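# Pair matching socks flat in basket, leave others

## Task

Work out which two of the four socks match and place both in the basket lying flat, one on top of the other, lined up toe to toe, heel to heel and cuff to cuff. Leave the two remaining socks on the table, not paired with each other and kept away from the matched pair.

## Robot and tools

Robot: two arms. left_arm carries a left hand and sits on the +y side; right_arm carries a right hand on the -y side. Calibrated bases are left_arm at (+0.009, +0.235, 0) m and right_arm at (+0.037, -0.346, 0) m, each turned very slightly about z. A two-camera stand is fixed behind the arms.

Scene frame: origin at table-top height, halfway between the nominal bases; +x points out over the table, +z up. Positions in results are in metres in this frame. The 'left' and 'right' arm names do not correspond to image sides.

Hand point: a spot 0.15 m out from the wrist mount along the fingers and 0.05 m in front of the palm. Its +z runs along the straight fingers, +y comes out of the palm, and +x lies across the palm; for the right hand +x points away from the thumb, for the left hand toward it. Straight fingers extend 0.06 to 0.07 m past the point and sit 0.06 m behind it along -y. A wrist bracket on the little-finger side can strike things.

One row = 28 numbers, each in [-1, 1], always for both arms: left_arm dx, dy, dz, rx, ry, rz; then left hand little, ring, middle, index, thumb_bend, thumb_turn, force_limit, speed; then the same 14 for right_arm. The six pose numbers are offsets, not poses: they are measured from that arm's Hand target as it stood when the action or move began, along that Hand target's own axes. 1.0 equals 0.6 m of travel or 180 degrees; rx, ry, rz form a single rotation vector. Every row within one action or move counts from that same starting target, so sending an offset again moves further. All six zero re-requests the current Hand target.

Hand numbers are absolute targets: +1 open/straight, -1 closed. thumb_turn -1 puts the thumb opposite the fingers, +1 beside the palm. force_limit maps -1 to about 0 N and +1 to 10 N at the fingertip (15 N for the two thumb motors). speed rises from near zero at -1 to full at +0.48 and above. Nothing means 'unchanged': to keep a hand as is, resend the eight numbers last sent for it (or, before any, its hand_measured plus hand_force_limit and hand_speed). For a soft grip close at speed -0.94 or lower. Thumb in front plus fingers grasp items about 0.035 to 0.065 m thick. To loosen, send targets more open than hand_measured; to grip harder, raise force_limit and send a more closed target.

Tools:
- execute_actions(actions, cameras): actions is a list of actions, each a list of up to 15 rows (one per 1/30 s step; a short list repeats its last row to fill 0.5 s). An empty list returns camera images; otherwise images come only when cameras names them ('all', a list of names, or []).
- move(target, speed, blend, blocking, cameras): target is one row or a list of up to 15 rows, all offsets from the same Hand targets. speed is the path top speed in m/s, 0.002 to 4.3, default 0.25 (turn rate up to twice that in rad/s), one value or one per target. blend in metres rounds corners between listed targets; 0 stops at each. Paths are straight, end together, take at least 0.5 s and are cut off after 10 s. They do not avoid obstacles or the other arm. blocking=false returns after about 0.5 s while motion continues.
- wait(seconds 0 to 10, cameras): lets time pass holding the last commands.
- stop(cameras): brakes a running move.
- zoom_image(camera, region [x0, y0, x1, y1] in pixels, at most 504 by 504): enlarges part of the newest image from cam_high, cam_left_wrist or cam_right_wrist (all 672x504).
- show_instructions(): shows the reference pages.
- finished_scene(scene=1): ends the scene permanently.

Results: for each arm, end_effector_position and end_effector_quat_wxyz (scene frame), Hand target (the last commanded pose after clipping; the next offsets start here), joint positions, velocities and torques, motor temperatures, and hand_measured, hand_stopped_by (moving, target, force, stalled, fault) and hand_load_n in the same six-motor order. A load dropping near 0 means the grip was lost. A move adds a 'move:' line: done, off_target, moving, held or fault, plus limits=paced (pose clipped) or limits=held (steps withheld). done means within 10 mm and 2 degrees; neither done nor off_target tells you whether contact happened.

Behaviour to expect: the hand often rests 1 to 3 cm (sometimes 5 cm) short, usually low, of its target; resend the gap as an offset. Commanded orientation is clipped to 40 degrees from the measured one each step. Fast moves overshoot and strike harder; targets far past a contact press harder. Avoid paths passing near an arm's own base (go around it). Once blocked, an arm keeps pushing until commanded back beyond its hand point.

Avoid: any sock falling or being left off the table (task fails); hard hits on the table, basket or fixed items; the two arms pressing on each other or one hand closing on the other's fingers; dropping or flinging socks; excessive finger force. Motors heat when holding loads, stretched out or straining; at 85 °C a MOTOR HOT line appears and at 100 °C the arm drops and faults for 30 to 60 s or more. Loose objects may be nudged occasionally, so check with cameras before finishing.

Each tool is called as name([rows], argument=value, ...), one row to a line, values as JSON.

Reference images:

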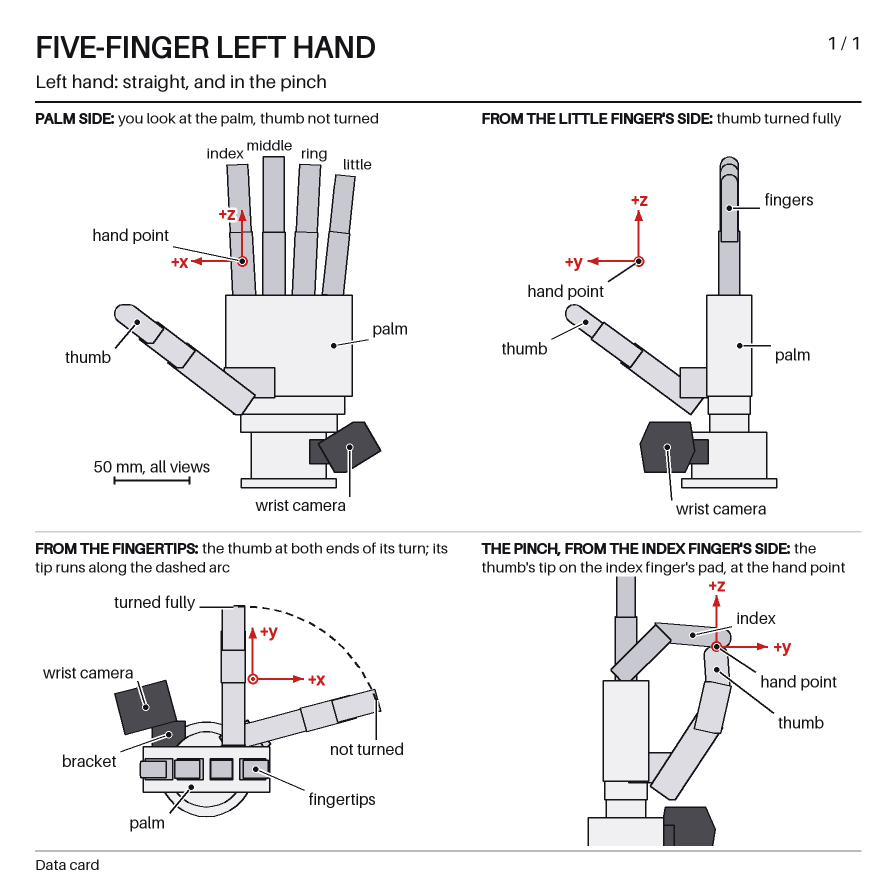

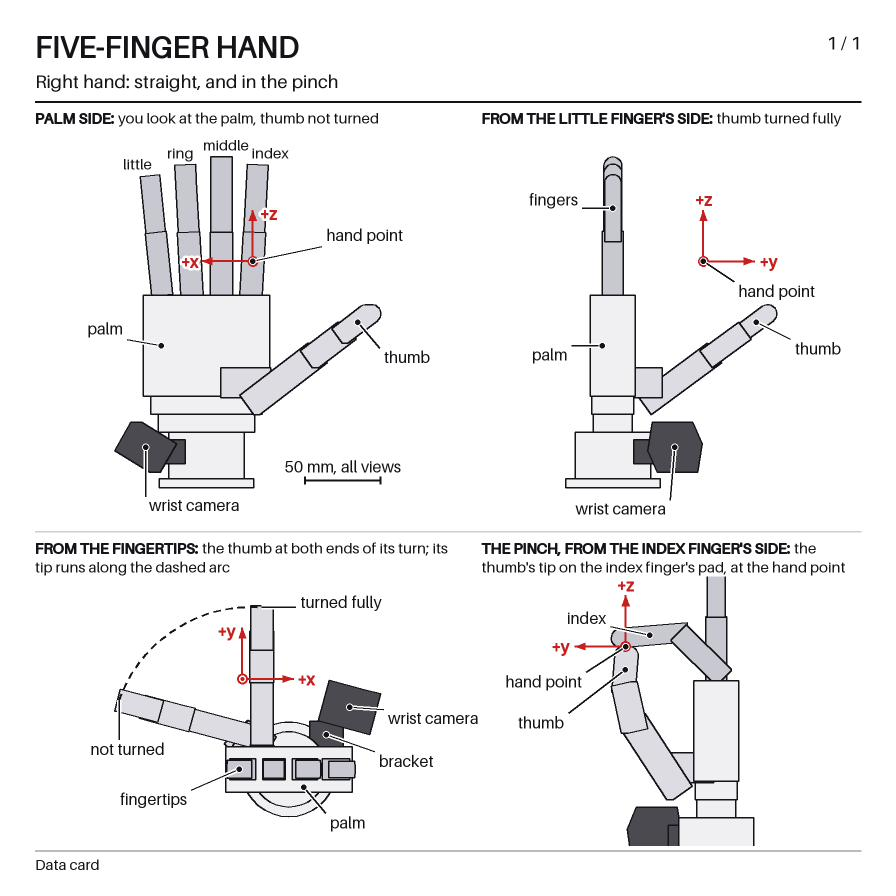

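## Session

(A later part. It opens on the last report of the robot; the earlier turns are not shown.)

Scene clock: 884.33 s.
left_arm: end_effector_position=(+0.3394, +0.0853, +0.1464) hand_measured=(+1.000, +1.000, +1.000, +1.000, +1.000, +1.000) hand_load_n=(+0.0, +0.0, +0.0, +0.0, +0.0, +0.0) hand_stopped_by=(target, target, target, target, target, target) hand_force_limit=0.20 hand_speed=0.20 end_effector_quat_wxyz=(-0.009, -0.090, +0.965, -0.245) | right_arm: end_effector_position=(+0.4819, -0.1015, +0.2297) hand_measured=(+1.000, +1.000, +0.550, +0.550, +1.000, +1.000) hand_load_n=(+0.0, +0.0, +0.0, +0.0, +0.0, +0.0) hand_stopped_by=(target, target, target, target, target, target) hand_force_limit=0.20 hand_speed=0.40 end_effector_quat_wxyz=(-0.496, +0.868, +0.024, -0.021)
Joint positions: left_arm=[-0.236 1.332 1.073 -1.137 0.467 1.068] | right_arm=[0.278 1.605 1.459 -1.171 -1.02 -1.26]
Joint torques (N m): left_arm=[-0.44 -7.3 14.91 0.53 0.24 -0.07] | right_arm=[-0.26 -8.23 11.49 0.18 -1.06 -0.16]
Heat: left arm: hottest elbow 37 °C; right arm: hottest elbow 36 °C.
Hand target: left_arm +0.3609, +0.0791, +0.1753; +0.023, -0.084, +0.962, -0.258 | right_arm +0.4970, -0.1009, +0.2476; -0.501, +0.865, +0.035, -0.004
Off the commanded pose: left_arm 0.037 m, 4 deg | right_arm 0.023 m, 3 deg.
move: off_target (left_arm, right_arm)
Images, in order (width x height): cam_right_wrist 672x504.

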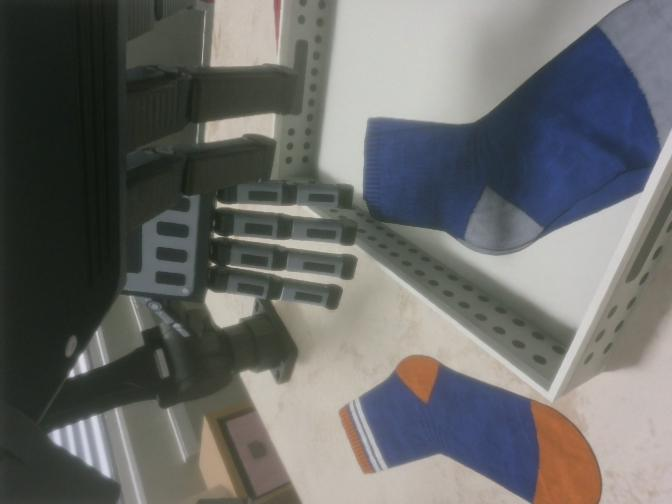

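execute_actions(actions=[])

zoom_image(camera="cam_high", region=[290, 220, 450, 340])

zoom_image(camera="cam_right_wrist", region=[350, 0, 672, 260])

Scene clock: 885.40 s.
left_arm: end_effector_position=(+0.3394, +0.0853, +0.1464) hand_measured=(+1.000, +1.000, +1.000, +1.000, +1.000, +1.000) hand_load_n=(+0.0, +0.0, +0.0, +0.0, +0.0, +0.0) hand_stopped_by=(target, target, target, target, target, target) hand_force_limit=0.20 hand_speed=0.20 end_effector_quat_wxyz=(-0.009, -0.090, +0.965, -0.245) | right_arm: end_effector_position=(+0.4820, -0.1015, +0.2297) hand_measured=(+1.000, +1.000, +0.550, +0.550, +1.000, +1.000) hand_load_n=(+0.0, +0.0, +0.0, +0.0, +0.0, +0.0) hand_stopped_by=(target, target, target, target, target, target) hand_force_limit=0.20 hand_speed=0.40 end_effector_quat_wxyz=(-0.496, +0.868, +0.024, -0.021)
Joint positions: left_arm=[-0.236 1.332 1.073 -1.137 0.467 1.068] | right_arm=[0.278 1.605 1.459 -1.171 -1.02 -1.26]
Joint velocities: within noise
Joint torques (N m): left_arm=[-0.21 -7.06 15.13 0.58 0.22 -0.09] | right_arm=[0.38 -8.18 11.38 0.25 -1.06 -0.12]
Motor temperatures (°C): left_arm=[24 26 37 26 26 24] | right_arm=[23 27 36 24 24 25]
Heat: left arm: hottest elbow 37 °C; right arm: hottest elbow 36 °C.
Hand target: left_arm +0.3609, +0.0791, +0.1753; +0.023, -0.084, +0.962, -0.258 | right_arm +0.4969, -0.1009, +0.2476; -0.501, +0.865, +0.035, -0.004
Off the commanded pose: left_arm 0.037 m, 4 deg | right_arm 0.023 m, 3 deg.

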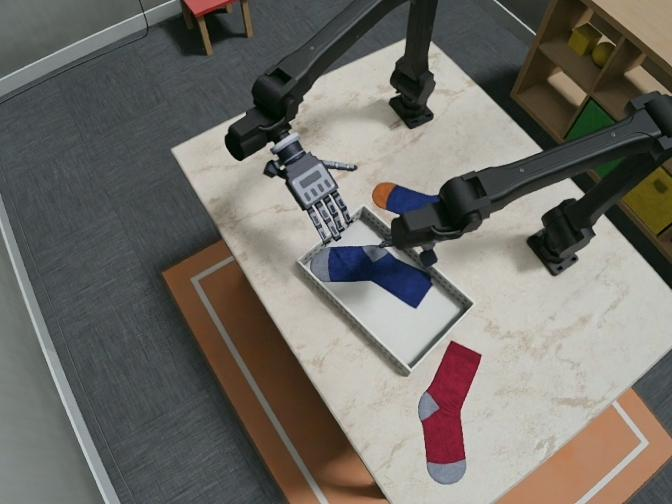

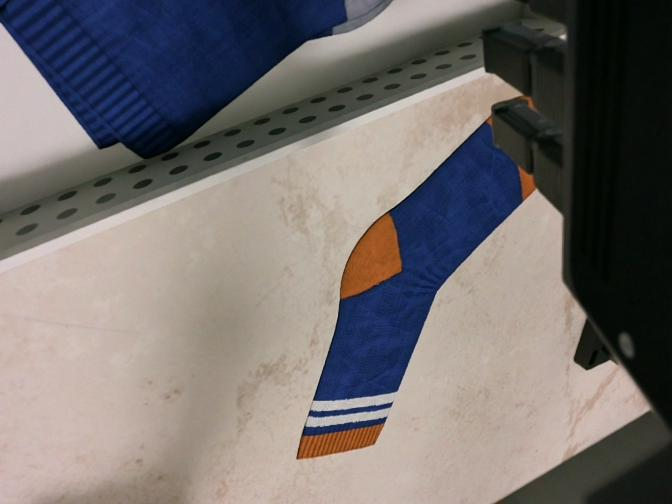

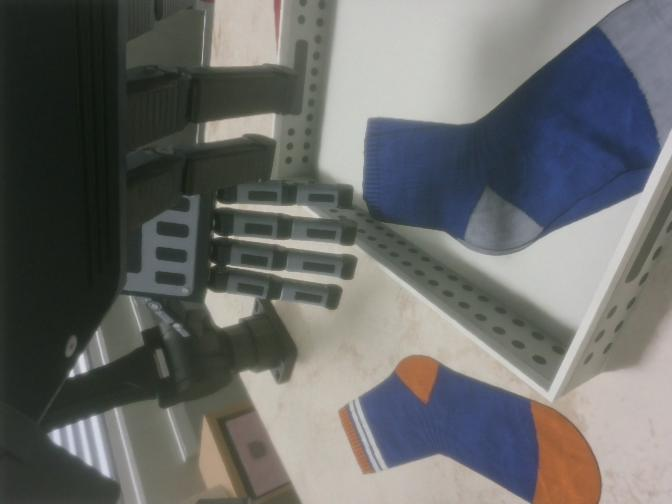

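Scaled by 3.150.

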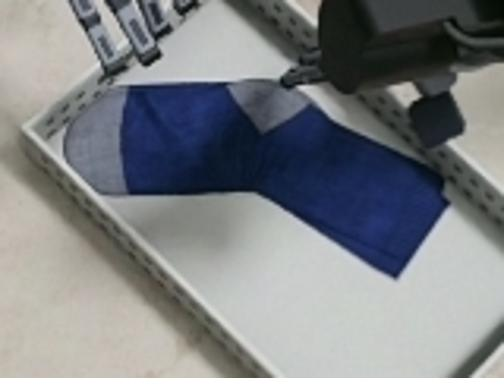

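Scaled by 1.565.

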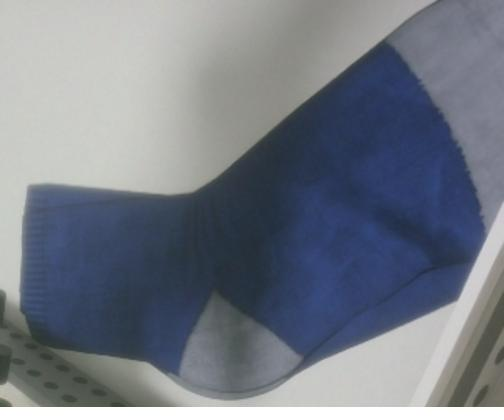

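zoom_image(camera="cam_left_wrist", region=[0, 0, 504, 504])

Scaled by 1.000.

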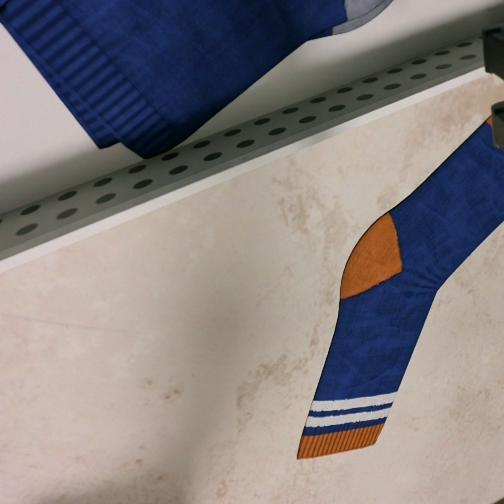

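move(target=[-0.0841, 0.1423, -0.1301, 0.1667, 0, 0, 1,1,1,1,1,1,0.2,0.2, 0,0,0,0,0,0, 1,1,0.55,0.55,1,1,0.2,0.4], cameras=["cam_high", "cam_left_wrist"])

zoom_image(camera="cam_left_wrist", region=[0, 0, 336, 300])

Scene clock: 887.80 s.
left_arm: end_effector_position=(+0.3696, +0.1942, +0.1814) hand_measured=(+1.000, +1.000, +1.000, +1.000, +1.000, +1.000) hand_load_n=(+0.0, +0.0, +0.0, +0.0, +0.0, -0.5) hand_stopped_by=(target, target, target, target, target, target) hand_force_limit=0.20 hand_speed=0.20 end_effector_quat_wxyz=(+0.017, -0.096, +0.860, -0.500) | right_arm: end_effector_position=(+0.4820, -0.1015, +0.2297) hand_measured=(+1.000, +1.000, +0.550, +0.550, +1.000, +1.000) hand_load_n=(+0.0, +0.0, +0.0, +0.0, +0.0, +0.0) hand_stopped_by=(target, target, target, target, target, target) hand_force_limit=0.20 hand_speed=0.40 end_effector_quat_wxyz=(-0.496, +0.868, +0.024, -0.021)
Joint positions: left_arm=[0.309 1.44 1.136 -1.478 1.036 1.739] | right_arm=[0.278 1.605 1.459 -1.171 -1.02 -1.26]
Joint torques (N m): left_arm=[-0.91 -7.18 14.31 -0.08 0.74 0.13] | right_arm=[0.44 -8.12 11.28 0.17 -1.07 -0.11]
Heat: left arm: hottest elbow 37 °C; right arm: hottest elbow 36 °C.
Hand target: left_arm +0.3909, +0.1991, +0.2003; +0.044, -0.075, +0.863, -0.498 | right_arm +0.4970, -0.1009, +0.2476; -0.501, +0.865, +0.035, -0.004
Off the commanded pose: left_arm 0.029 m, 4 deg | right_arm 0.023 m, 2 deg.
move: off_target (left_arm, right_arm)
Images, in order (width x height): cam_high 672x504, cam_left_wrist 672x504.

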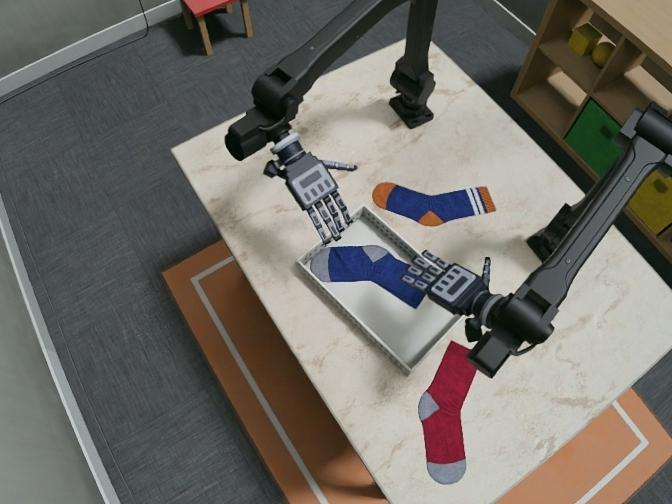

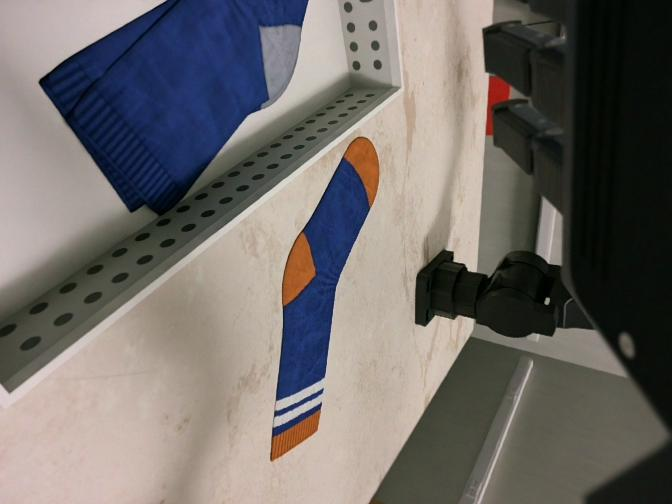

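Scaled by 1.500.

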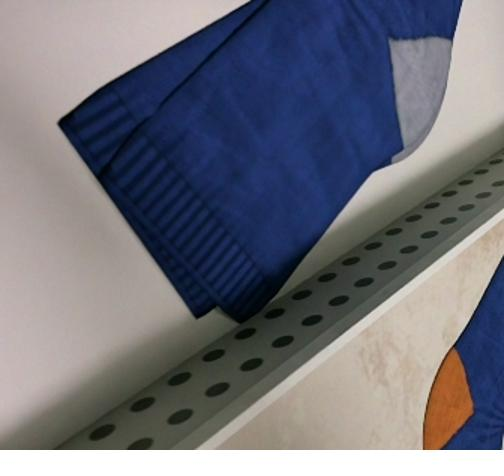

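move(target=[0.1573, 0.1287, 0.0450, -0.165, -0.051, -0.051, -0.9,-0.9,1,1,1,1,0.2,0.4, -0.2000, 0.0817, 0.2837, -0.1667, 0, 0, -0.9,-0.9,1,1,1,1,0.2,0.4], cameras=["cam_high", "cam_left_wrist", "cam_right_wrist"])

zoom_image(camera="cam_high", region=[290, 220, 490, 370])

Scene clock: 894.03 s.
left_arm: end_effector_position=(+0.2951, +0.2000, +0.1185) hand_measured=(-0.900, -0.900, +1.000, +1.000, +1.000, +1.000) hand_load_n=(+0.0, +0.0, +0.0, +0.0, +0.0, +0.0) hand_stopped_by=(target, target, target, target, target, target) hand_force_limit=0.20 hand_speed=0.40 end_effector_quat_wxyz=(+0.046, -0.188, +0.947, -0.255) | right_arm: end_effector_position=(+0.3667, +0.0133, +0.1168) hand_measured=(-0.900, -0.900, +1.000, +1.000, +1.000, +1.000) hand_load_n=(+0.0, +0.0, +0.0, +0.0, +0.0, +0.0) hand_stopped_by=(target, target, target, target, target, target) hand_force_limit=0.20 hand_speed=0.40 end_effector_quat_wxyz=(-0.255, +0.966, +0.043, -0.002)
Joint positions: left_arm=[0.106 1.129 0.83 -1.097 0.496 1.201] | right_arm=[0.779 1.584 1.257 -0.904 -0.396 -0.866]
Joint torques (N m): left_arm=[-0.79 -4.95 8.79 1.33 0.19 -0.18] | right_arm=[-0.09 -8.18 7.24 1.98 -0.28 0.05]
Heat: left arm: hottest elbow 38 °C; right arm: hottest elbow 37 °C.
Hand target: left_arm +0.2955, +0.1978, +0.1199; +0.052, -0.191, +0.946, -0.255 | right_arm +0.3730, +0.0144, +0.1168; -0.260, +0.965, +0.035, +0.006
Off the commanded pose: left_arm 0.003 m, 1 deg | right_arm 0.006 m, 1 deg.
move: done

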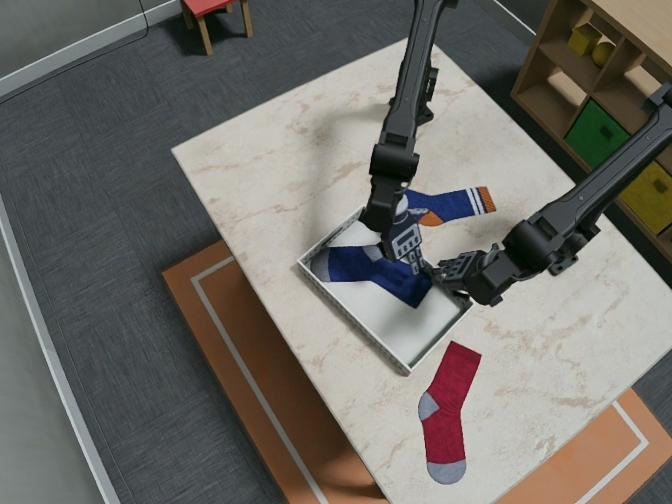

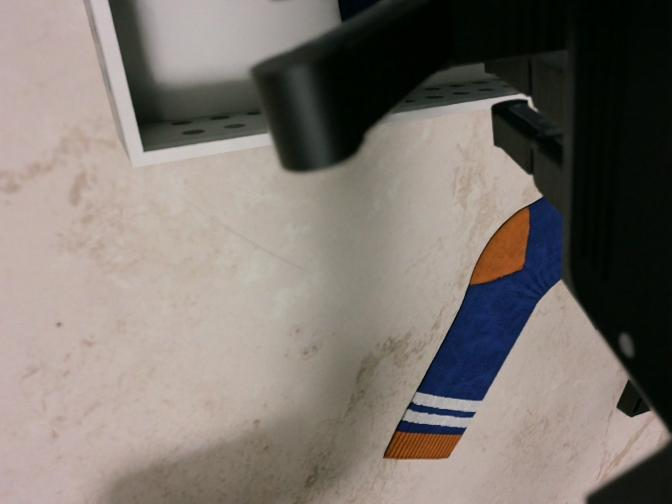

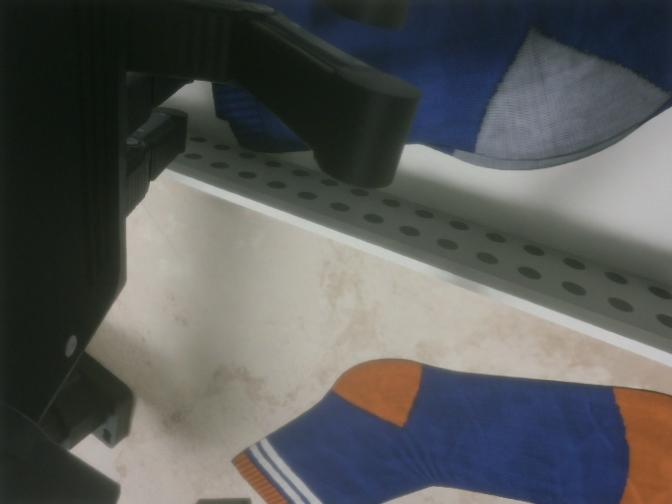

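Scaled by 2.520.

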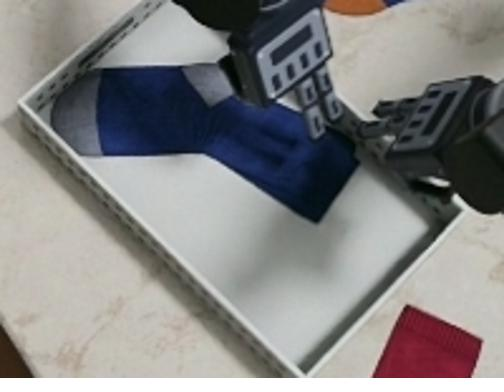

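zoom_image(camera="cam_high", region=[390, 240, 470, 320])

Scaled by 6.300.

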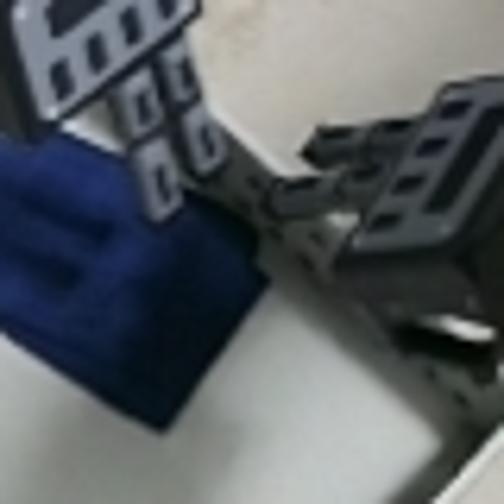

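zoom_image(camera="cam_high", region=[425, 240, 485, 300])

Scaled by 8.400.

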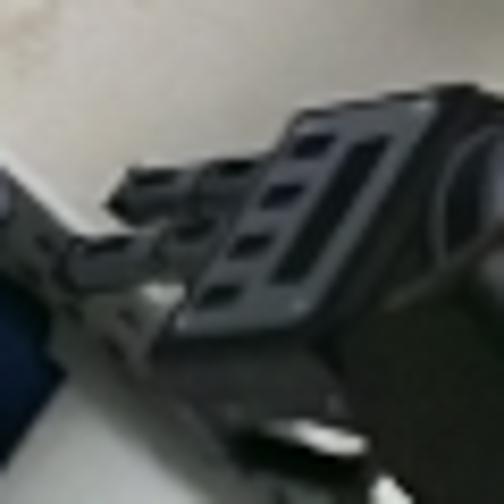

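move(target=[0, 0.0542, 0.0938, 0, 0, 0, -0.9,-0.9,1,1,1,1,0.2,0.4, 0, 0.0292, 0.0505, 0, 0, 0, -0.9,-0.9,1,1,1,1,0.2,0.4], cameras=["cam_high"], speed=0.15)

zoom_image(camera="cam_high", region=[400, 250, 460, 310])

Scene clock: 895.87 s.
left_arm: end_effector_position=(+0.3060, +0.1956, +0.0772) hand_measured=(-0.900, -0.900, +1.000, +1.000, +1.000, +1.000) hand_load_n=(+0.0, +0.0, +0.0, +0.0, -0.5, +0.0) hand_stopped_by=(target, target, target, target, target, target) hand_force_limit=0.20 hand_speed=0.40 end_effector_quat_wxyz=(+0.073, -0.184, +0.942, -0.270) | right_arm: end_effector_position=(+0.3664, +0.0125, +0.0801) hand_measured=(-0.900, -0.900, +1.000, +1.000, +1.000, +1.000) hand_load_n=(+0.0, +0.0, -0.5, +0.0, +0.0, +0.0) hand_stopped_by=(target, target, target, target, target, target) hand_force_limit=0.20 hand_speed=0.40 end_effector_quat_wxyz=(-0.254, +0.966, +0.042, -0.003)
Joint positions: left_arm=[0.105 1.161 0.733 -0.906 0.519 1.188] | right_arm=[0.778 1.62 1.199 -0.814 -0.396 -0.866]
Joint torques (N m): left_arm=[-0.97 -2.02 6.22 1.89 -0.65 -0.06] | right_arm=[0.15 -8.18 7.21 1.92 -0.27 0.09]
Heat: left arm: hottest elbow 38 °C; right arm: hottest elbow 37 °C.
Hand target: left_arm +0.2956, +0.1977, +0.0549; +0.052, -0.191, +0.946, -0.255 | right_arm +0.3743, +0.0145, +0.0819; -0.260, +0.965, +0.035, +0.006
Off the commanded pose: left_arm 0.025 m, 3 deg | right_arm 0.008 m, 1 deg.
move: off_target (left_arm)
Images, in order (width x height): cam_high 672x504.

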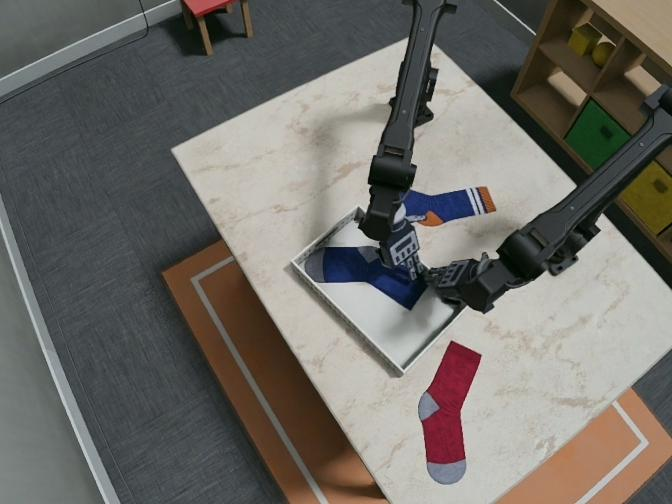

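Scaled by 8.400.

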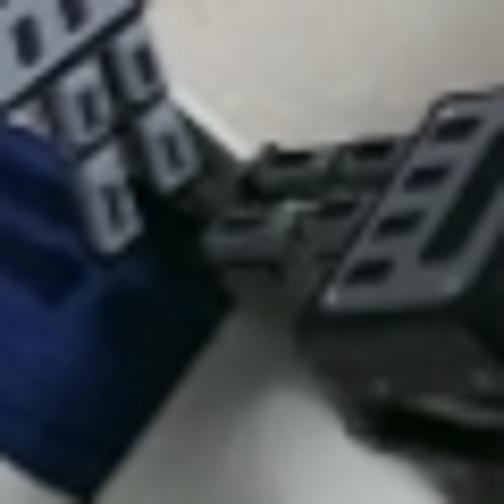

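move(target=[0, -0.0700, -0.1212, 0, 0, 0, -0.9,-0.9,1,1,1,1,0.2,0.4, 0, 0, 0, 0, 0, 0, -0.9,-0.9,1,1,1,1,0.2,0.4], cameras=["cam_high"], speed=0.2)

zoom_image(camera="cam_high", region=[280, 200, 480, 380])

Scene clock: 897.33 s.
left_arm: end_effector_position=(+0.2760, +0.1982, +0.1179) hand_measured=(-0.900, -0.900, +1.000, +1.000, +1.000, +1.000) hand_load_n=(+0.0, +0.0, +0.0, +0.0, +0.0, +0.0) hand_stopped_by=(target, target, target, target, target, target) hand_force_limit=0.20 hand_speed=0.40 end_effector_quat_wxyz=(+0.028, -0.199, +0.947, -0.252) | right_arm: end_effector_position=(+0.3664, +0.0125, +0.0801) hand_measured=(-0.900, -0.900, +1.000, +1.000, +1.000, +1.000) hand_load_n=(+0.0, +0.0, +0.0, +0.0, +0.0, +0.0) hand_stopped_by=(target, target, target, target, target, target) hand_force_limit=0.20 hand_speed=0.40 end_effector_quat_wxyz=(-0.254, +0.966, +0.042, -0.003)
Joint positions: left_arm=[0.105 1.103 0.809 -1.137 0.495 1.187] | right_arm=[0.778 1.62 1.199 -0.814 -0.396 -0.866]
Joint torques (N m): left_arm=[-0.73 -4.48 14.13 0.31 0.25 -0.02] | right_arm=[-0.03 -8.35 7.28 1.94 -0.3 0.07]
Heat: left arm: hottest elbow 38 °C; right arm: hottest elbow 37 °C.
Hand target: left_arm +0.2954, +0.1979, +0.1388; +0.052, -0.191, +0.947, -0.255 | right_arm +0.3743, +0.0145, +0.0819; -0.260, +0.965, +0.035, +0.006
Off the commanded pose: left_arm 0.029 m, 3 deg | right_arm 0.008 m, 1 deg.
move: off_target (left_arm)
Images, in order (width x height): cam_high 672x504.

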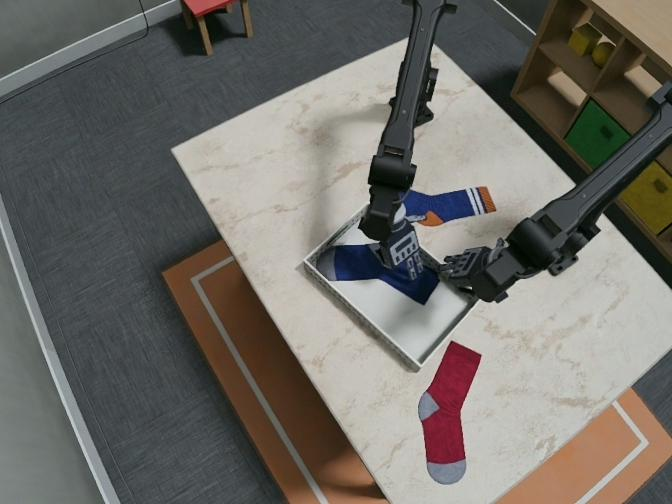

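Scaled by 2.520.

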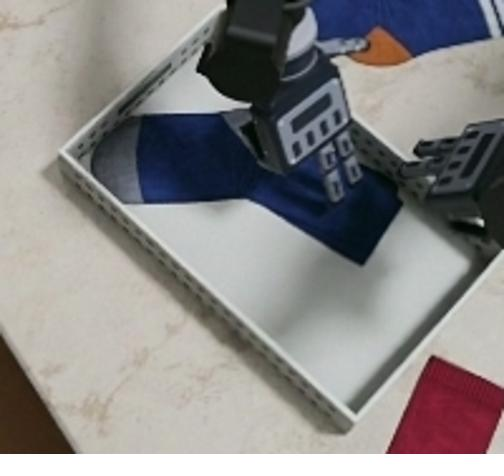

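zoom_image(camera="cam_high", region=[380, 230, 460, 310])

Scaled by 6.300.

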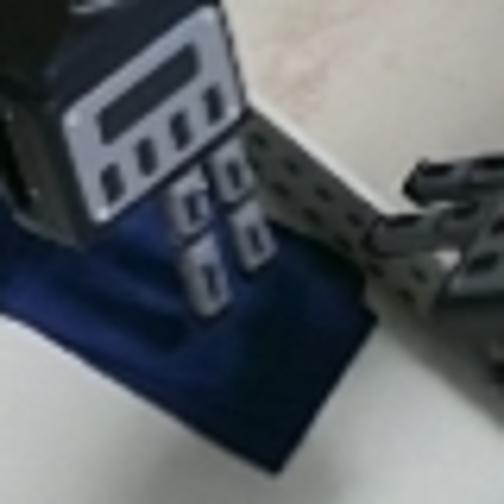

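move([
  [0, -0.0500, -0.0866, 0, 0, 0, 1,1,1,1,1,1,0.2,0.4, 0, 0, 0, 0, 0, 0, -0.9,-0.9,1,1,1,1,0.2,0.4],
  [-0.1458, -0.1028, -0.0583, 0.165, 0.051, 0.051, 1,1,1,1,1,1,0.2,0.4, 0, 0, 0, 0, 0, 0, -0.9,-0.9,1,1,1,1,0.2,0.4],
], cameras=["cam_high", "cam_left_wrist"], blend=0.03)

zoom_image(camera="cam_left_wrist", region=[0, 0, 300, 300])

zoom_image(camera="cam_high", region=[380, 230, 460, 310])

Scene clock: 905.70 s.
left_arm: end_effector_position=(+0.3691, +0.1911, +0.1803) hand_measured=(+1.000, +1.000, +1.000, +1.000, +1.000, +1.000) hand_load_n=(+0.0, +0.0, +0.0, +0.0, +0.0, +0.0) hand_stopped_by=(target, target, target, target, target, target) hand_force_limit=0.20 hand_speed=0.40 end_effector_quat_wxyz=(+0.014, -0.093, +0.861, -0.501) | right_arm: end_effector_position=(+0.3664, +0.0125, +0.0801) hand_measured=(-0.900, -0.900, +1.000, +1.000, +1.000, +1.000) hand_load_n=(+0.0, +0.0, +0.0, +0.0, +0.0, +0.0) hand_stopped_by=(target, target, target, target, target, target) hand_force_limit=0.20 hand_speed=0.40 end_effector_quat_wxyz=(-0.254, +0.966, +0.042, -0.003)
Joint positions: left_arm=[0.3 1.443 1.135 -1.478 1.035 1.739] | right_arm=[0.778 1.62 1.199 -0.814 -0.396 -0.866]
Joint torques (N m): left_arm=[-0.21 -7.41 14.13 -0.06 0.69 0.12] | right_arm=[0.32 -8.29 7.24 1.85 -0.32 0.11]
Heat: left arm: hottest elbow 38 °C; right arm: hottest elbow 36 °C.
Hand target: left_arm +0.3898, +0.1989, +0.2001; +0.044, -0.075, +0.863, -0.498 | right_arm +0.3743, +0.0145, +0.0819; -0.260, +0.965, +0.035, +0.006
Off the commanded pose: left_arm 0.030 m, 4 deg | right_arm 0.008 m, 1 deg.
move: off_target (left_arm)
Images, in order (width x height): cam_high 672x504, cam_left_wrist 672x504.

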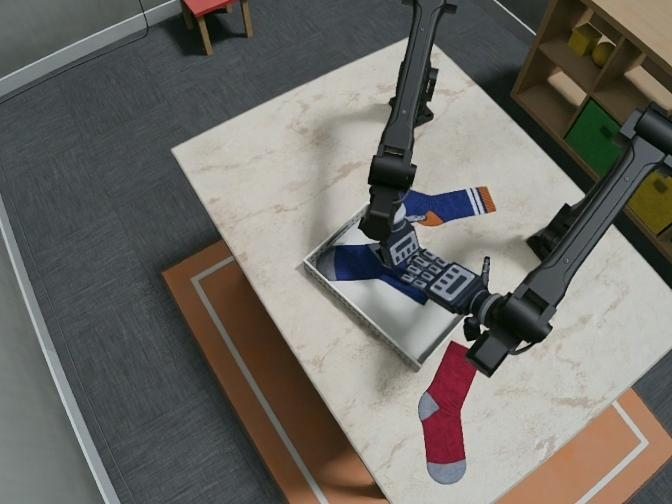

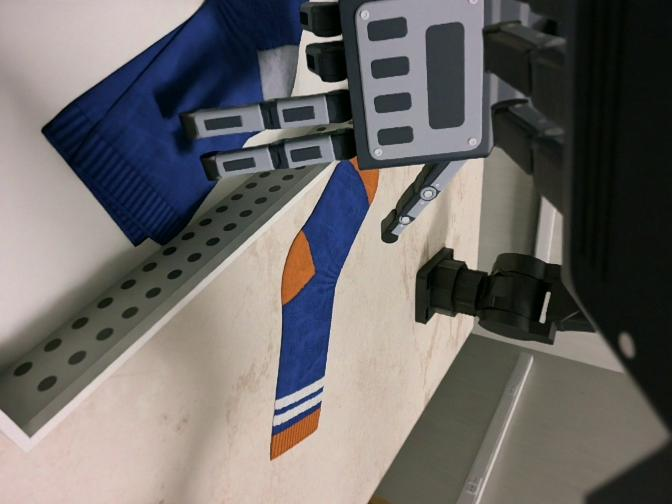

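Scaled by 1.680.

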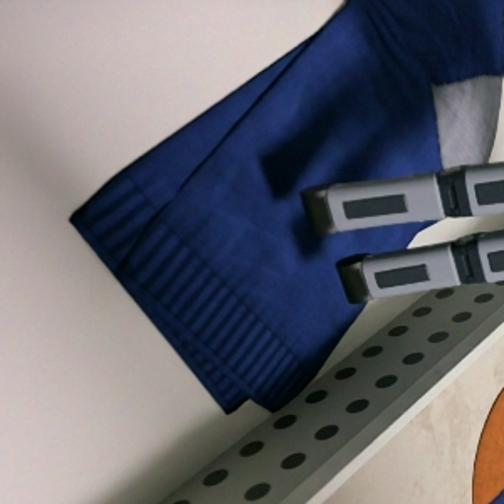

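Scaled by 6.300.

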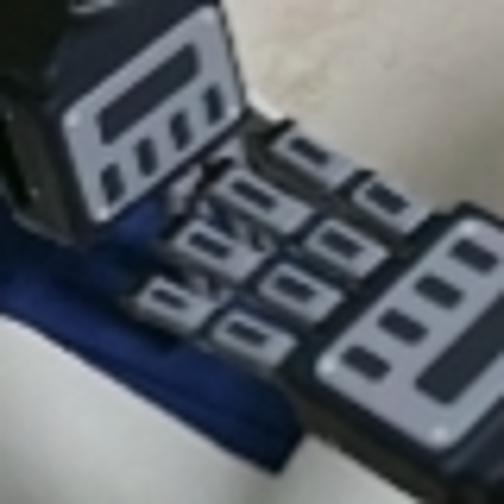

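move(target=[0, 0, 0, 0, 0, 0, 1,1,1,1,1,1,0.2,0.4, 0.0100, 0.0290, 0.0487, 0, 0, 0, -0.9,-0.9,1,1,1,1,0.2,0.4], cameras=["cam_left_wrist"], speed=0.1)

zoom_image(camera="cam_left_wrist", region=[0, 0, 300, 300])

Scene clock: 906.77 s.
left_arm: end_effector_position=(+0.3692, +0.1910, +0.1803) hand_measured=(+1.000, +1.000, +1.000, +1.000, +1.000, +1.000) hand_load_n=(+0.0, +0.0, +0.0, +0.0, +0.0, +0.0) hand_stopped_by=(target, target, target, target, target, target) hand_force_limit=0.20 hand_speed=0.40 end_effector_quat_wxyz=(+0.014, -0.093, +0.861, -0.501) | right_arm: end_effector_position=(+0.3748, +0.0159, +0.0554) hand_measured=(-0.900, -0.900, +1.000, +1.000, +1.000, +1.000) hand_load_n=(+0.0, +0.0, +0.0, +0.0, +0.0, +0.0) hand_stopped_by=(target, target, target, target, target, target) hand_force_limit=0.20 hand_speed=0.40 end_effector_quat_wxyz=(-0.261, +0.964, +0.039, +0.001)
Joint positions: left_arm=[0.3 1.443 1.135 -1.478 1.036 1.739] | right_arm=[0.769 1.66 1.175 -0.734 -0.403 -0.865]
Joint torques (N m): left_arm=[0.79 -7.3 14.09 -0.27 0.69 0.14] | right_arm=[0.44 -8.23 6.49 2 -0.1 0]
Heat: left arm: hottest elbow 38 °C; right arm: hottest elbow 36 °C.
Hand target: left_arm +0.3898, +0.1988, +0.2001; +0.044, -0.075, +0.863, -0.498 | right_arm +0.3811, +0.0145, +0.0480; -0.260, +0.965, +0.035, +0.006
Off the commanded pose: left_arm 0.030 m, 4 deg | right_arm 0.010 m, 1 deg.
move: off_target (left_arm)
Images, in order (width x height): cam_left_wrist 672x504.

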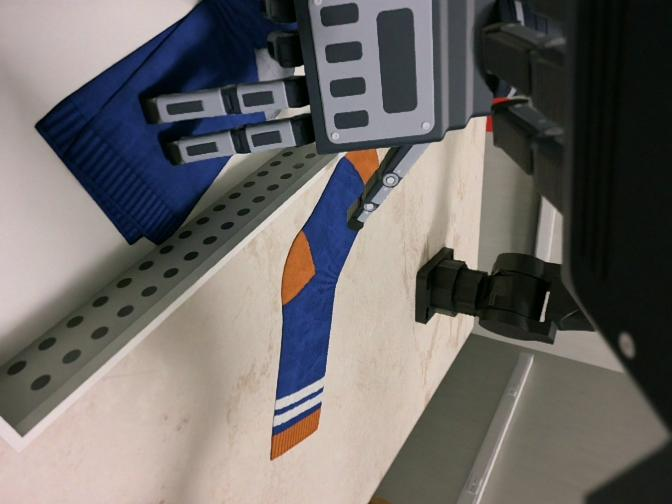

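Scaled by 1.680.

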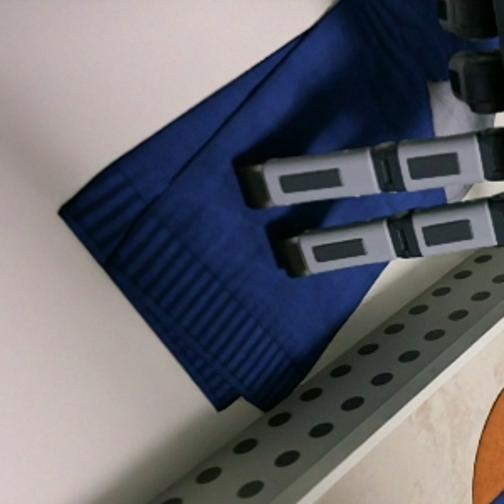

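move(target=[0, 0, 0, 0, 0, 0, 1,1,1,1,1,1,0.2,0.4, 0.0311, -0.0151, 0.0029, 0, 0, 0, -0.9,-0.9,1,1,1,1,0.2,0.4], cameras=["cam_left_wrist"], speed=0.05)

zoom_image(camera="cam_left_wrist", region=[0, 0, 300, 300])

Scene clock: 908.07 s.
left_arm: end_effector_position=(+0.3692, +0.1910, +0.1803) hand_measured=(+1.000, +1.000, +1.000, +1.000, +1.000, +1.000) hand_load_n=(+0.0, +0.0, +0.0, +0.0, +0.0, +0.0) hand_stopped_by=(target, target, target, target, target, target) hand_force_limit=0.20 hand_speed=0.40 end_effector_quat_wxyz=(+0.014, -0.093, +0.861, -0.501) | right_arm: end_effector_position=(+0.3849, +0.0235, +0.0546) hand_measured=(-0.900, -0.900, +1.000, +1.000, +1.000, +1.000) hand_load_n=(+0.0, +0.0, +0.0, +0.0, +0.0, +0.0) hand_stopped_by=(target, target, target, target, target, target) hand_force_limit=0.20 hand_speed=0.40 end_effector_quat_wxyz=(-0.265, +0.964, +0.039, +0.002)
Joint positions: left_arm=[0.3 1.443 1.135 -1.478 1.036 1.739] | right_arm=[0.765 1.687 1.207 -0.734 -0.409 -0.865]
Joint torques (N m): left_arm=[0.26 -7.3 14.15 -0.36 0.66 0.15] | right_arm=[-0.26 -7.3 9.09 0.7 0.03 -0.07]
Heat: left arm: hottest elbow 38 °C; right arm: hottest elbow 36 °C.
Hand target: left_arm +0.3898, +0.1988, +0.2001; +0.044, -0.075, +0.863, -0.498 | right_arm +0.3991, +0.0244, +0.0517; -0.260, +0.965, +0.035, +0.006
Off the commanded pose: left_arm 0.030 m, 4 deg | right_arm 0.014 m, 1 deg.
move: off_target (left_arm, right_arm)
Images, in order (width x height): cam_left_wrist 672x504.

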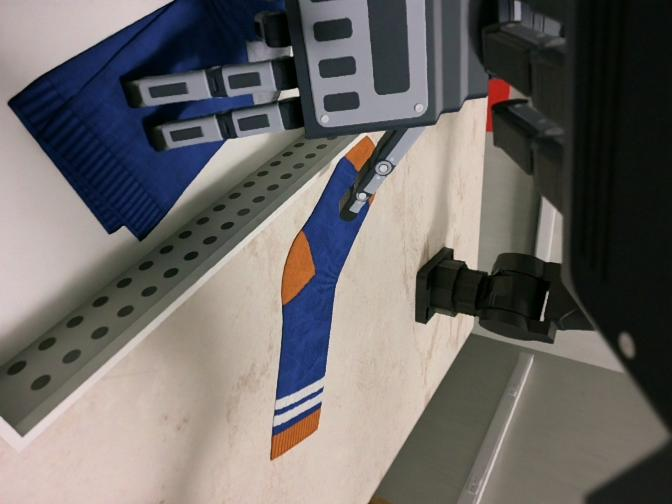

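Scaled by 1.680.

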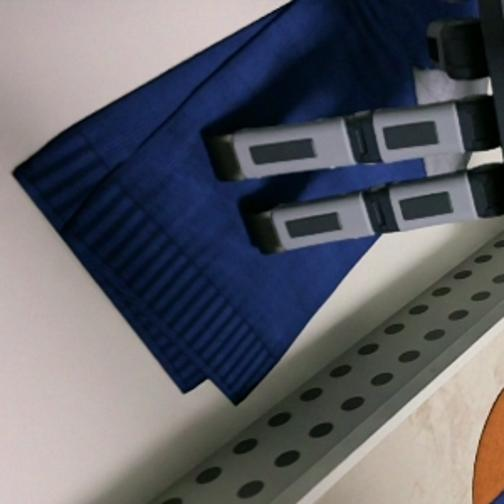

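move(target=[0, 0, 0, 0, 0, 0, 1,1,1,1,1,1,0.2,0.4, 0, -0.0500, -0.0866, 0, 0, 0, -0.9,-0.9,-0.9,1,1,1,0.2,0.4], cameras=["cam_high", "cam_left_wrist"], speed=0.2)

zoom_image(camera="cam_left_wrist", region=[0, 0, 300, 300])

zoom_image(camera="cam_high", region=[380, 230, 460, 310])

Scene clock: 909.67 s.
left_arm: end_effector_position=(+0.3692, +0.1910, +0.1803) hand_measured=(+1.000, +1.000, +1.000, +1.000, +1.000, +1.000) hand_load_n=(+0.0, +0.0, +0.0, +0.0, +0.0, -0.5) hand_stopped_by=(target, target, target, target, target, target) hand_force_limit=0.20 hand_speed=0.40 end_effector_quat_wxyz=(+0.014, -0.093, +0.861, -0.501) | right_arm: end_effector_position=(+0.3818, +0.0164, +0.0883) hand_measured=(-0.900, -0.900, +0.896, +1.000, +1.000, +1.000) hand_load_n=(+0.0, +0.0, +0.0, +0.0, +0.0, +0.0) hand_stopped_by=(target, target, force, target, target, target) hand_force_limit=0.20 hand_speed=0.40 end_effector_quat_wxyz=(-0.247, +0.968, +0.031, -0.014)
Joint positions: left_arm=[0.3 1.443 1.135 -1.478 1.036 1.739] | right_arm=[0.762 1.663 1.277 -0.878 -0.401 -0.865]
Joint torques (N m): left_arm=[0.44 -7.24 14.2 -0.16 0.69 0.13] | right_arm=[0.5 -10.17 10.37 0.47 -0.32 -0.05]
Heat: left arm: hottest elbow 38 °C; right arm: hottest elbow 36 °C.
Hand target: left_arm +0.3898, +0.1988, +0.2001; +0.044, -0.075, +0.863, -0.498 | right_arm +0.3973, +0.0243, +0.1116; -0.260, +0.965, +0.035, +0.006
Off the commanded pose: left_arm 0.030 m, 4 deg | right_arm 0.029 m, 3 deg.
move: off_target (left_arm, right_arm)
Images, in order (width x height): cam_high 672x504, cam_left_wrist 672x504.

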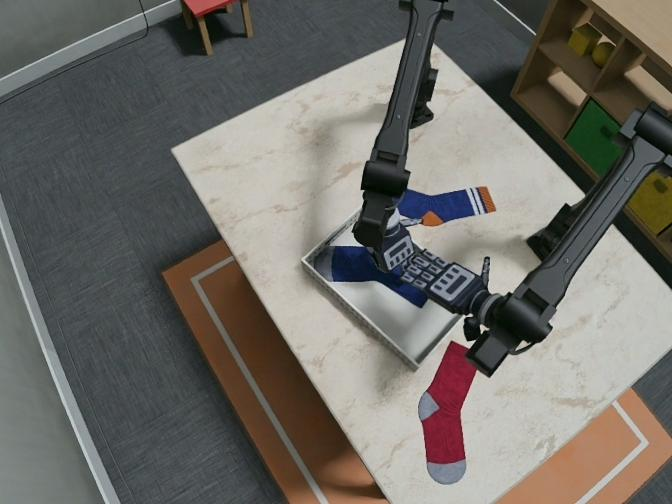

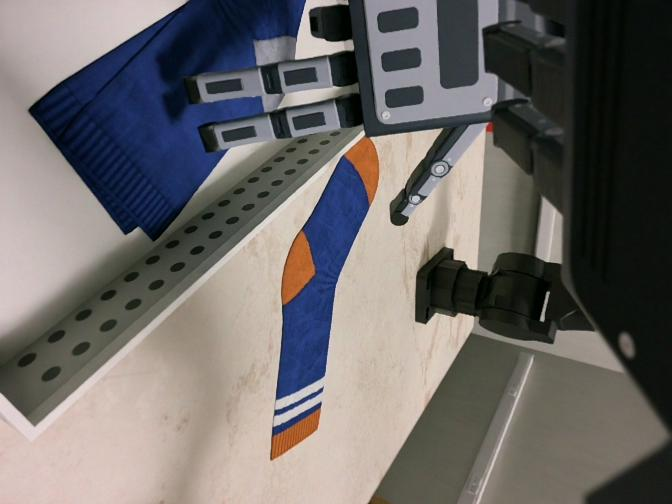

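Scaled by 1.680.

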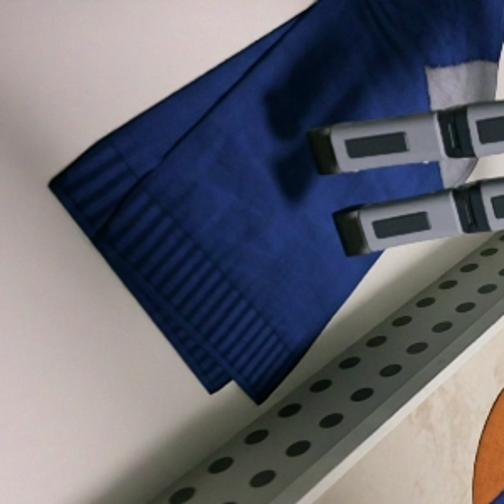

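Scaled by 6.300.

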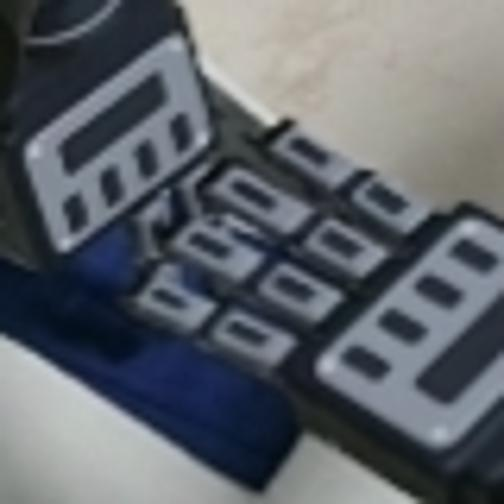

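move([
  [-0.0173, -0.0230, -0.1270, 0, 0, 0, 1,1,1,1,1,1,0.2,0.4, 0, 0, 0, 0, 0, 0, -0.9,-0.9,-0.9,1,1,1,0.3,0.4],
  [-0.0173, -0.0230, -0.1270, 0, 0, 0, 1,1,1,1,1,1,0.2,0.4, 0.0205, -0.0390, 0.0833, 0, 0, 0, -0.9,-0.9,-0.9,1,1,1,0.3,0.4],
], cameras=["cam_high", "cam_left_wrist"], speed=0.2)

zoom_image(camera="cam_left_wrist", region=[0, 0, 300, 300])

zoom_image(camera="cam_high", region=[380, 230, 460, 310])

Scene clock: 912.23 s.
left_arm: end_effector_position=(+0.3767, +0.2525, +0.2283) hand_measured=(+1.000, +1.000, +1.000, +1.000, +1.000, +1.000) hand_load_n=(+0.0, -0.5, +0.0, +0.0, +0.0, -0.5) hand_stopped_by=(target, target, target, target, target, target) hand_force_limit=0.20 hand_speed=0.40 end_effector_quat_wxyz=(+0.047, -0.118, +0.865, -0.486) | right_arm: end_effector_position=(+0.3929, +0.0524, +0.0645) hand_measured=(-0.900, -0.900, +0.896, +1.000, +1.000, +1.000) hand_load_n=(+0.0, +0.0, +0.0, +0.0, +0.0, +0.0) hand_stopped_by=(target, target, force, target, target, target) hand_force_limit=0.30 hand_speed=0.40 end_effector_quat_wxyz=(-0.243, +0.969, +0.033, -0.014)
Joint positions: left_arm=[0.442 1.451 1.284 -1.676 0.997 1.852] | right_arm=[0.802 1.766 1.35 -0.84 -0.384 -0.83]
Joint torques (N m): left_arm=[-0.03 -8.82 13.81 -0.23 0.53 0.16] | right_arm=[1.26 -10.23 9.96 1.61 -0.22 0.06]
Heat: left arm: hottest elbow 38 °C; right arm: hottest elbow 36 °C.
Hand target: left_arm +0.3898, +0.2588, +0.2502; +0.044, -0.075, +0.863, -0.498 | right_arm +0.4075, +0.0702, +0.0803; -0.260, +0.965, +0.035, +0.006
Off the commanded pose: left_arm 0.026 m, 5 deg | right_arm 0.028 m, 3 deg.
joint sent to its limit (left arm) — joint 4 (wrist pitch), lower limit. The joint targets are off in orientation, not in position.
move: off_target (left_arm, right_arm)
Images, in order (width x height): cam_high 672x504, cam_left_wrist 672x504.

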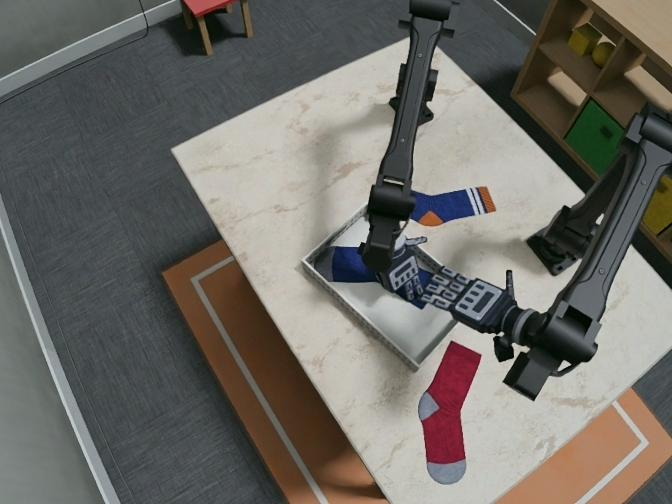

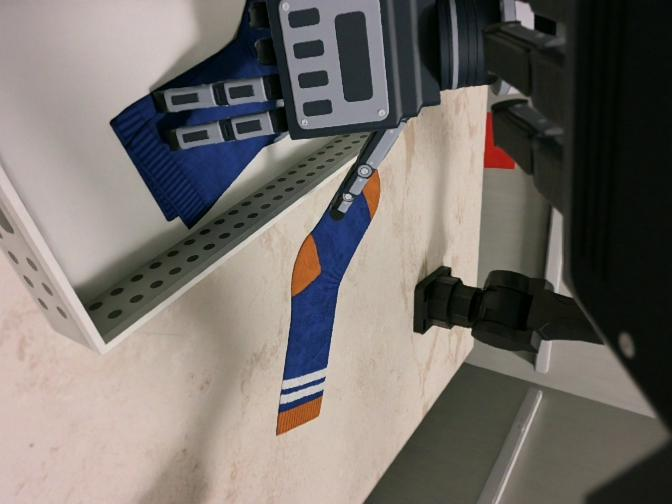

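Scaled by 1.680.

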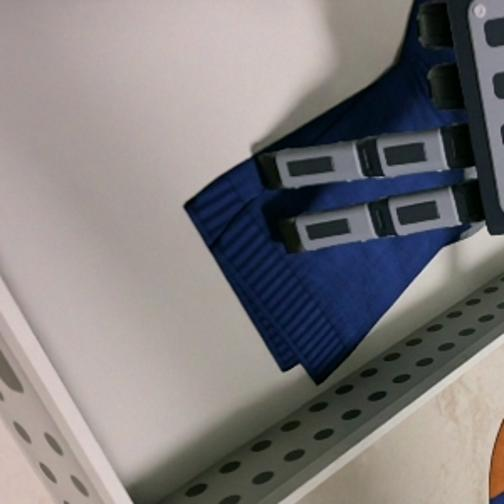

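Scaled by 6.300.

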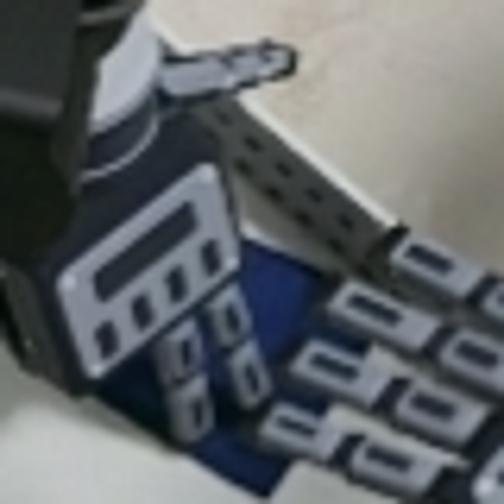

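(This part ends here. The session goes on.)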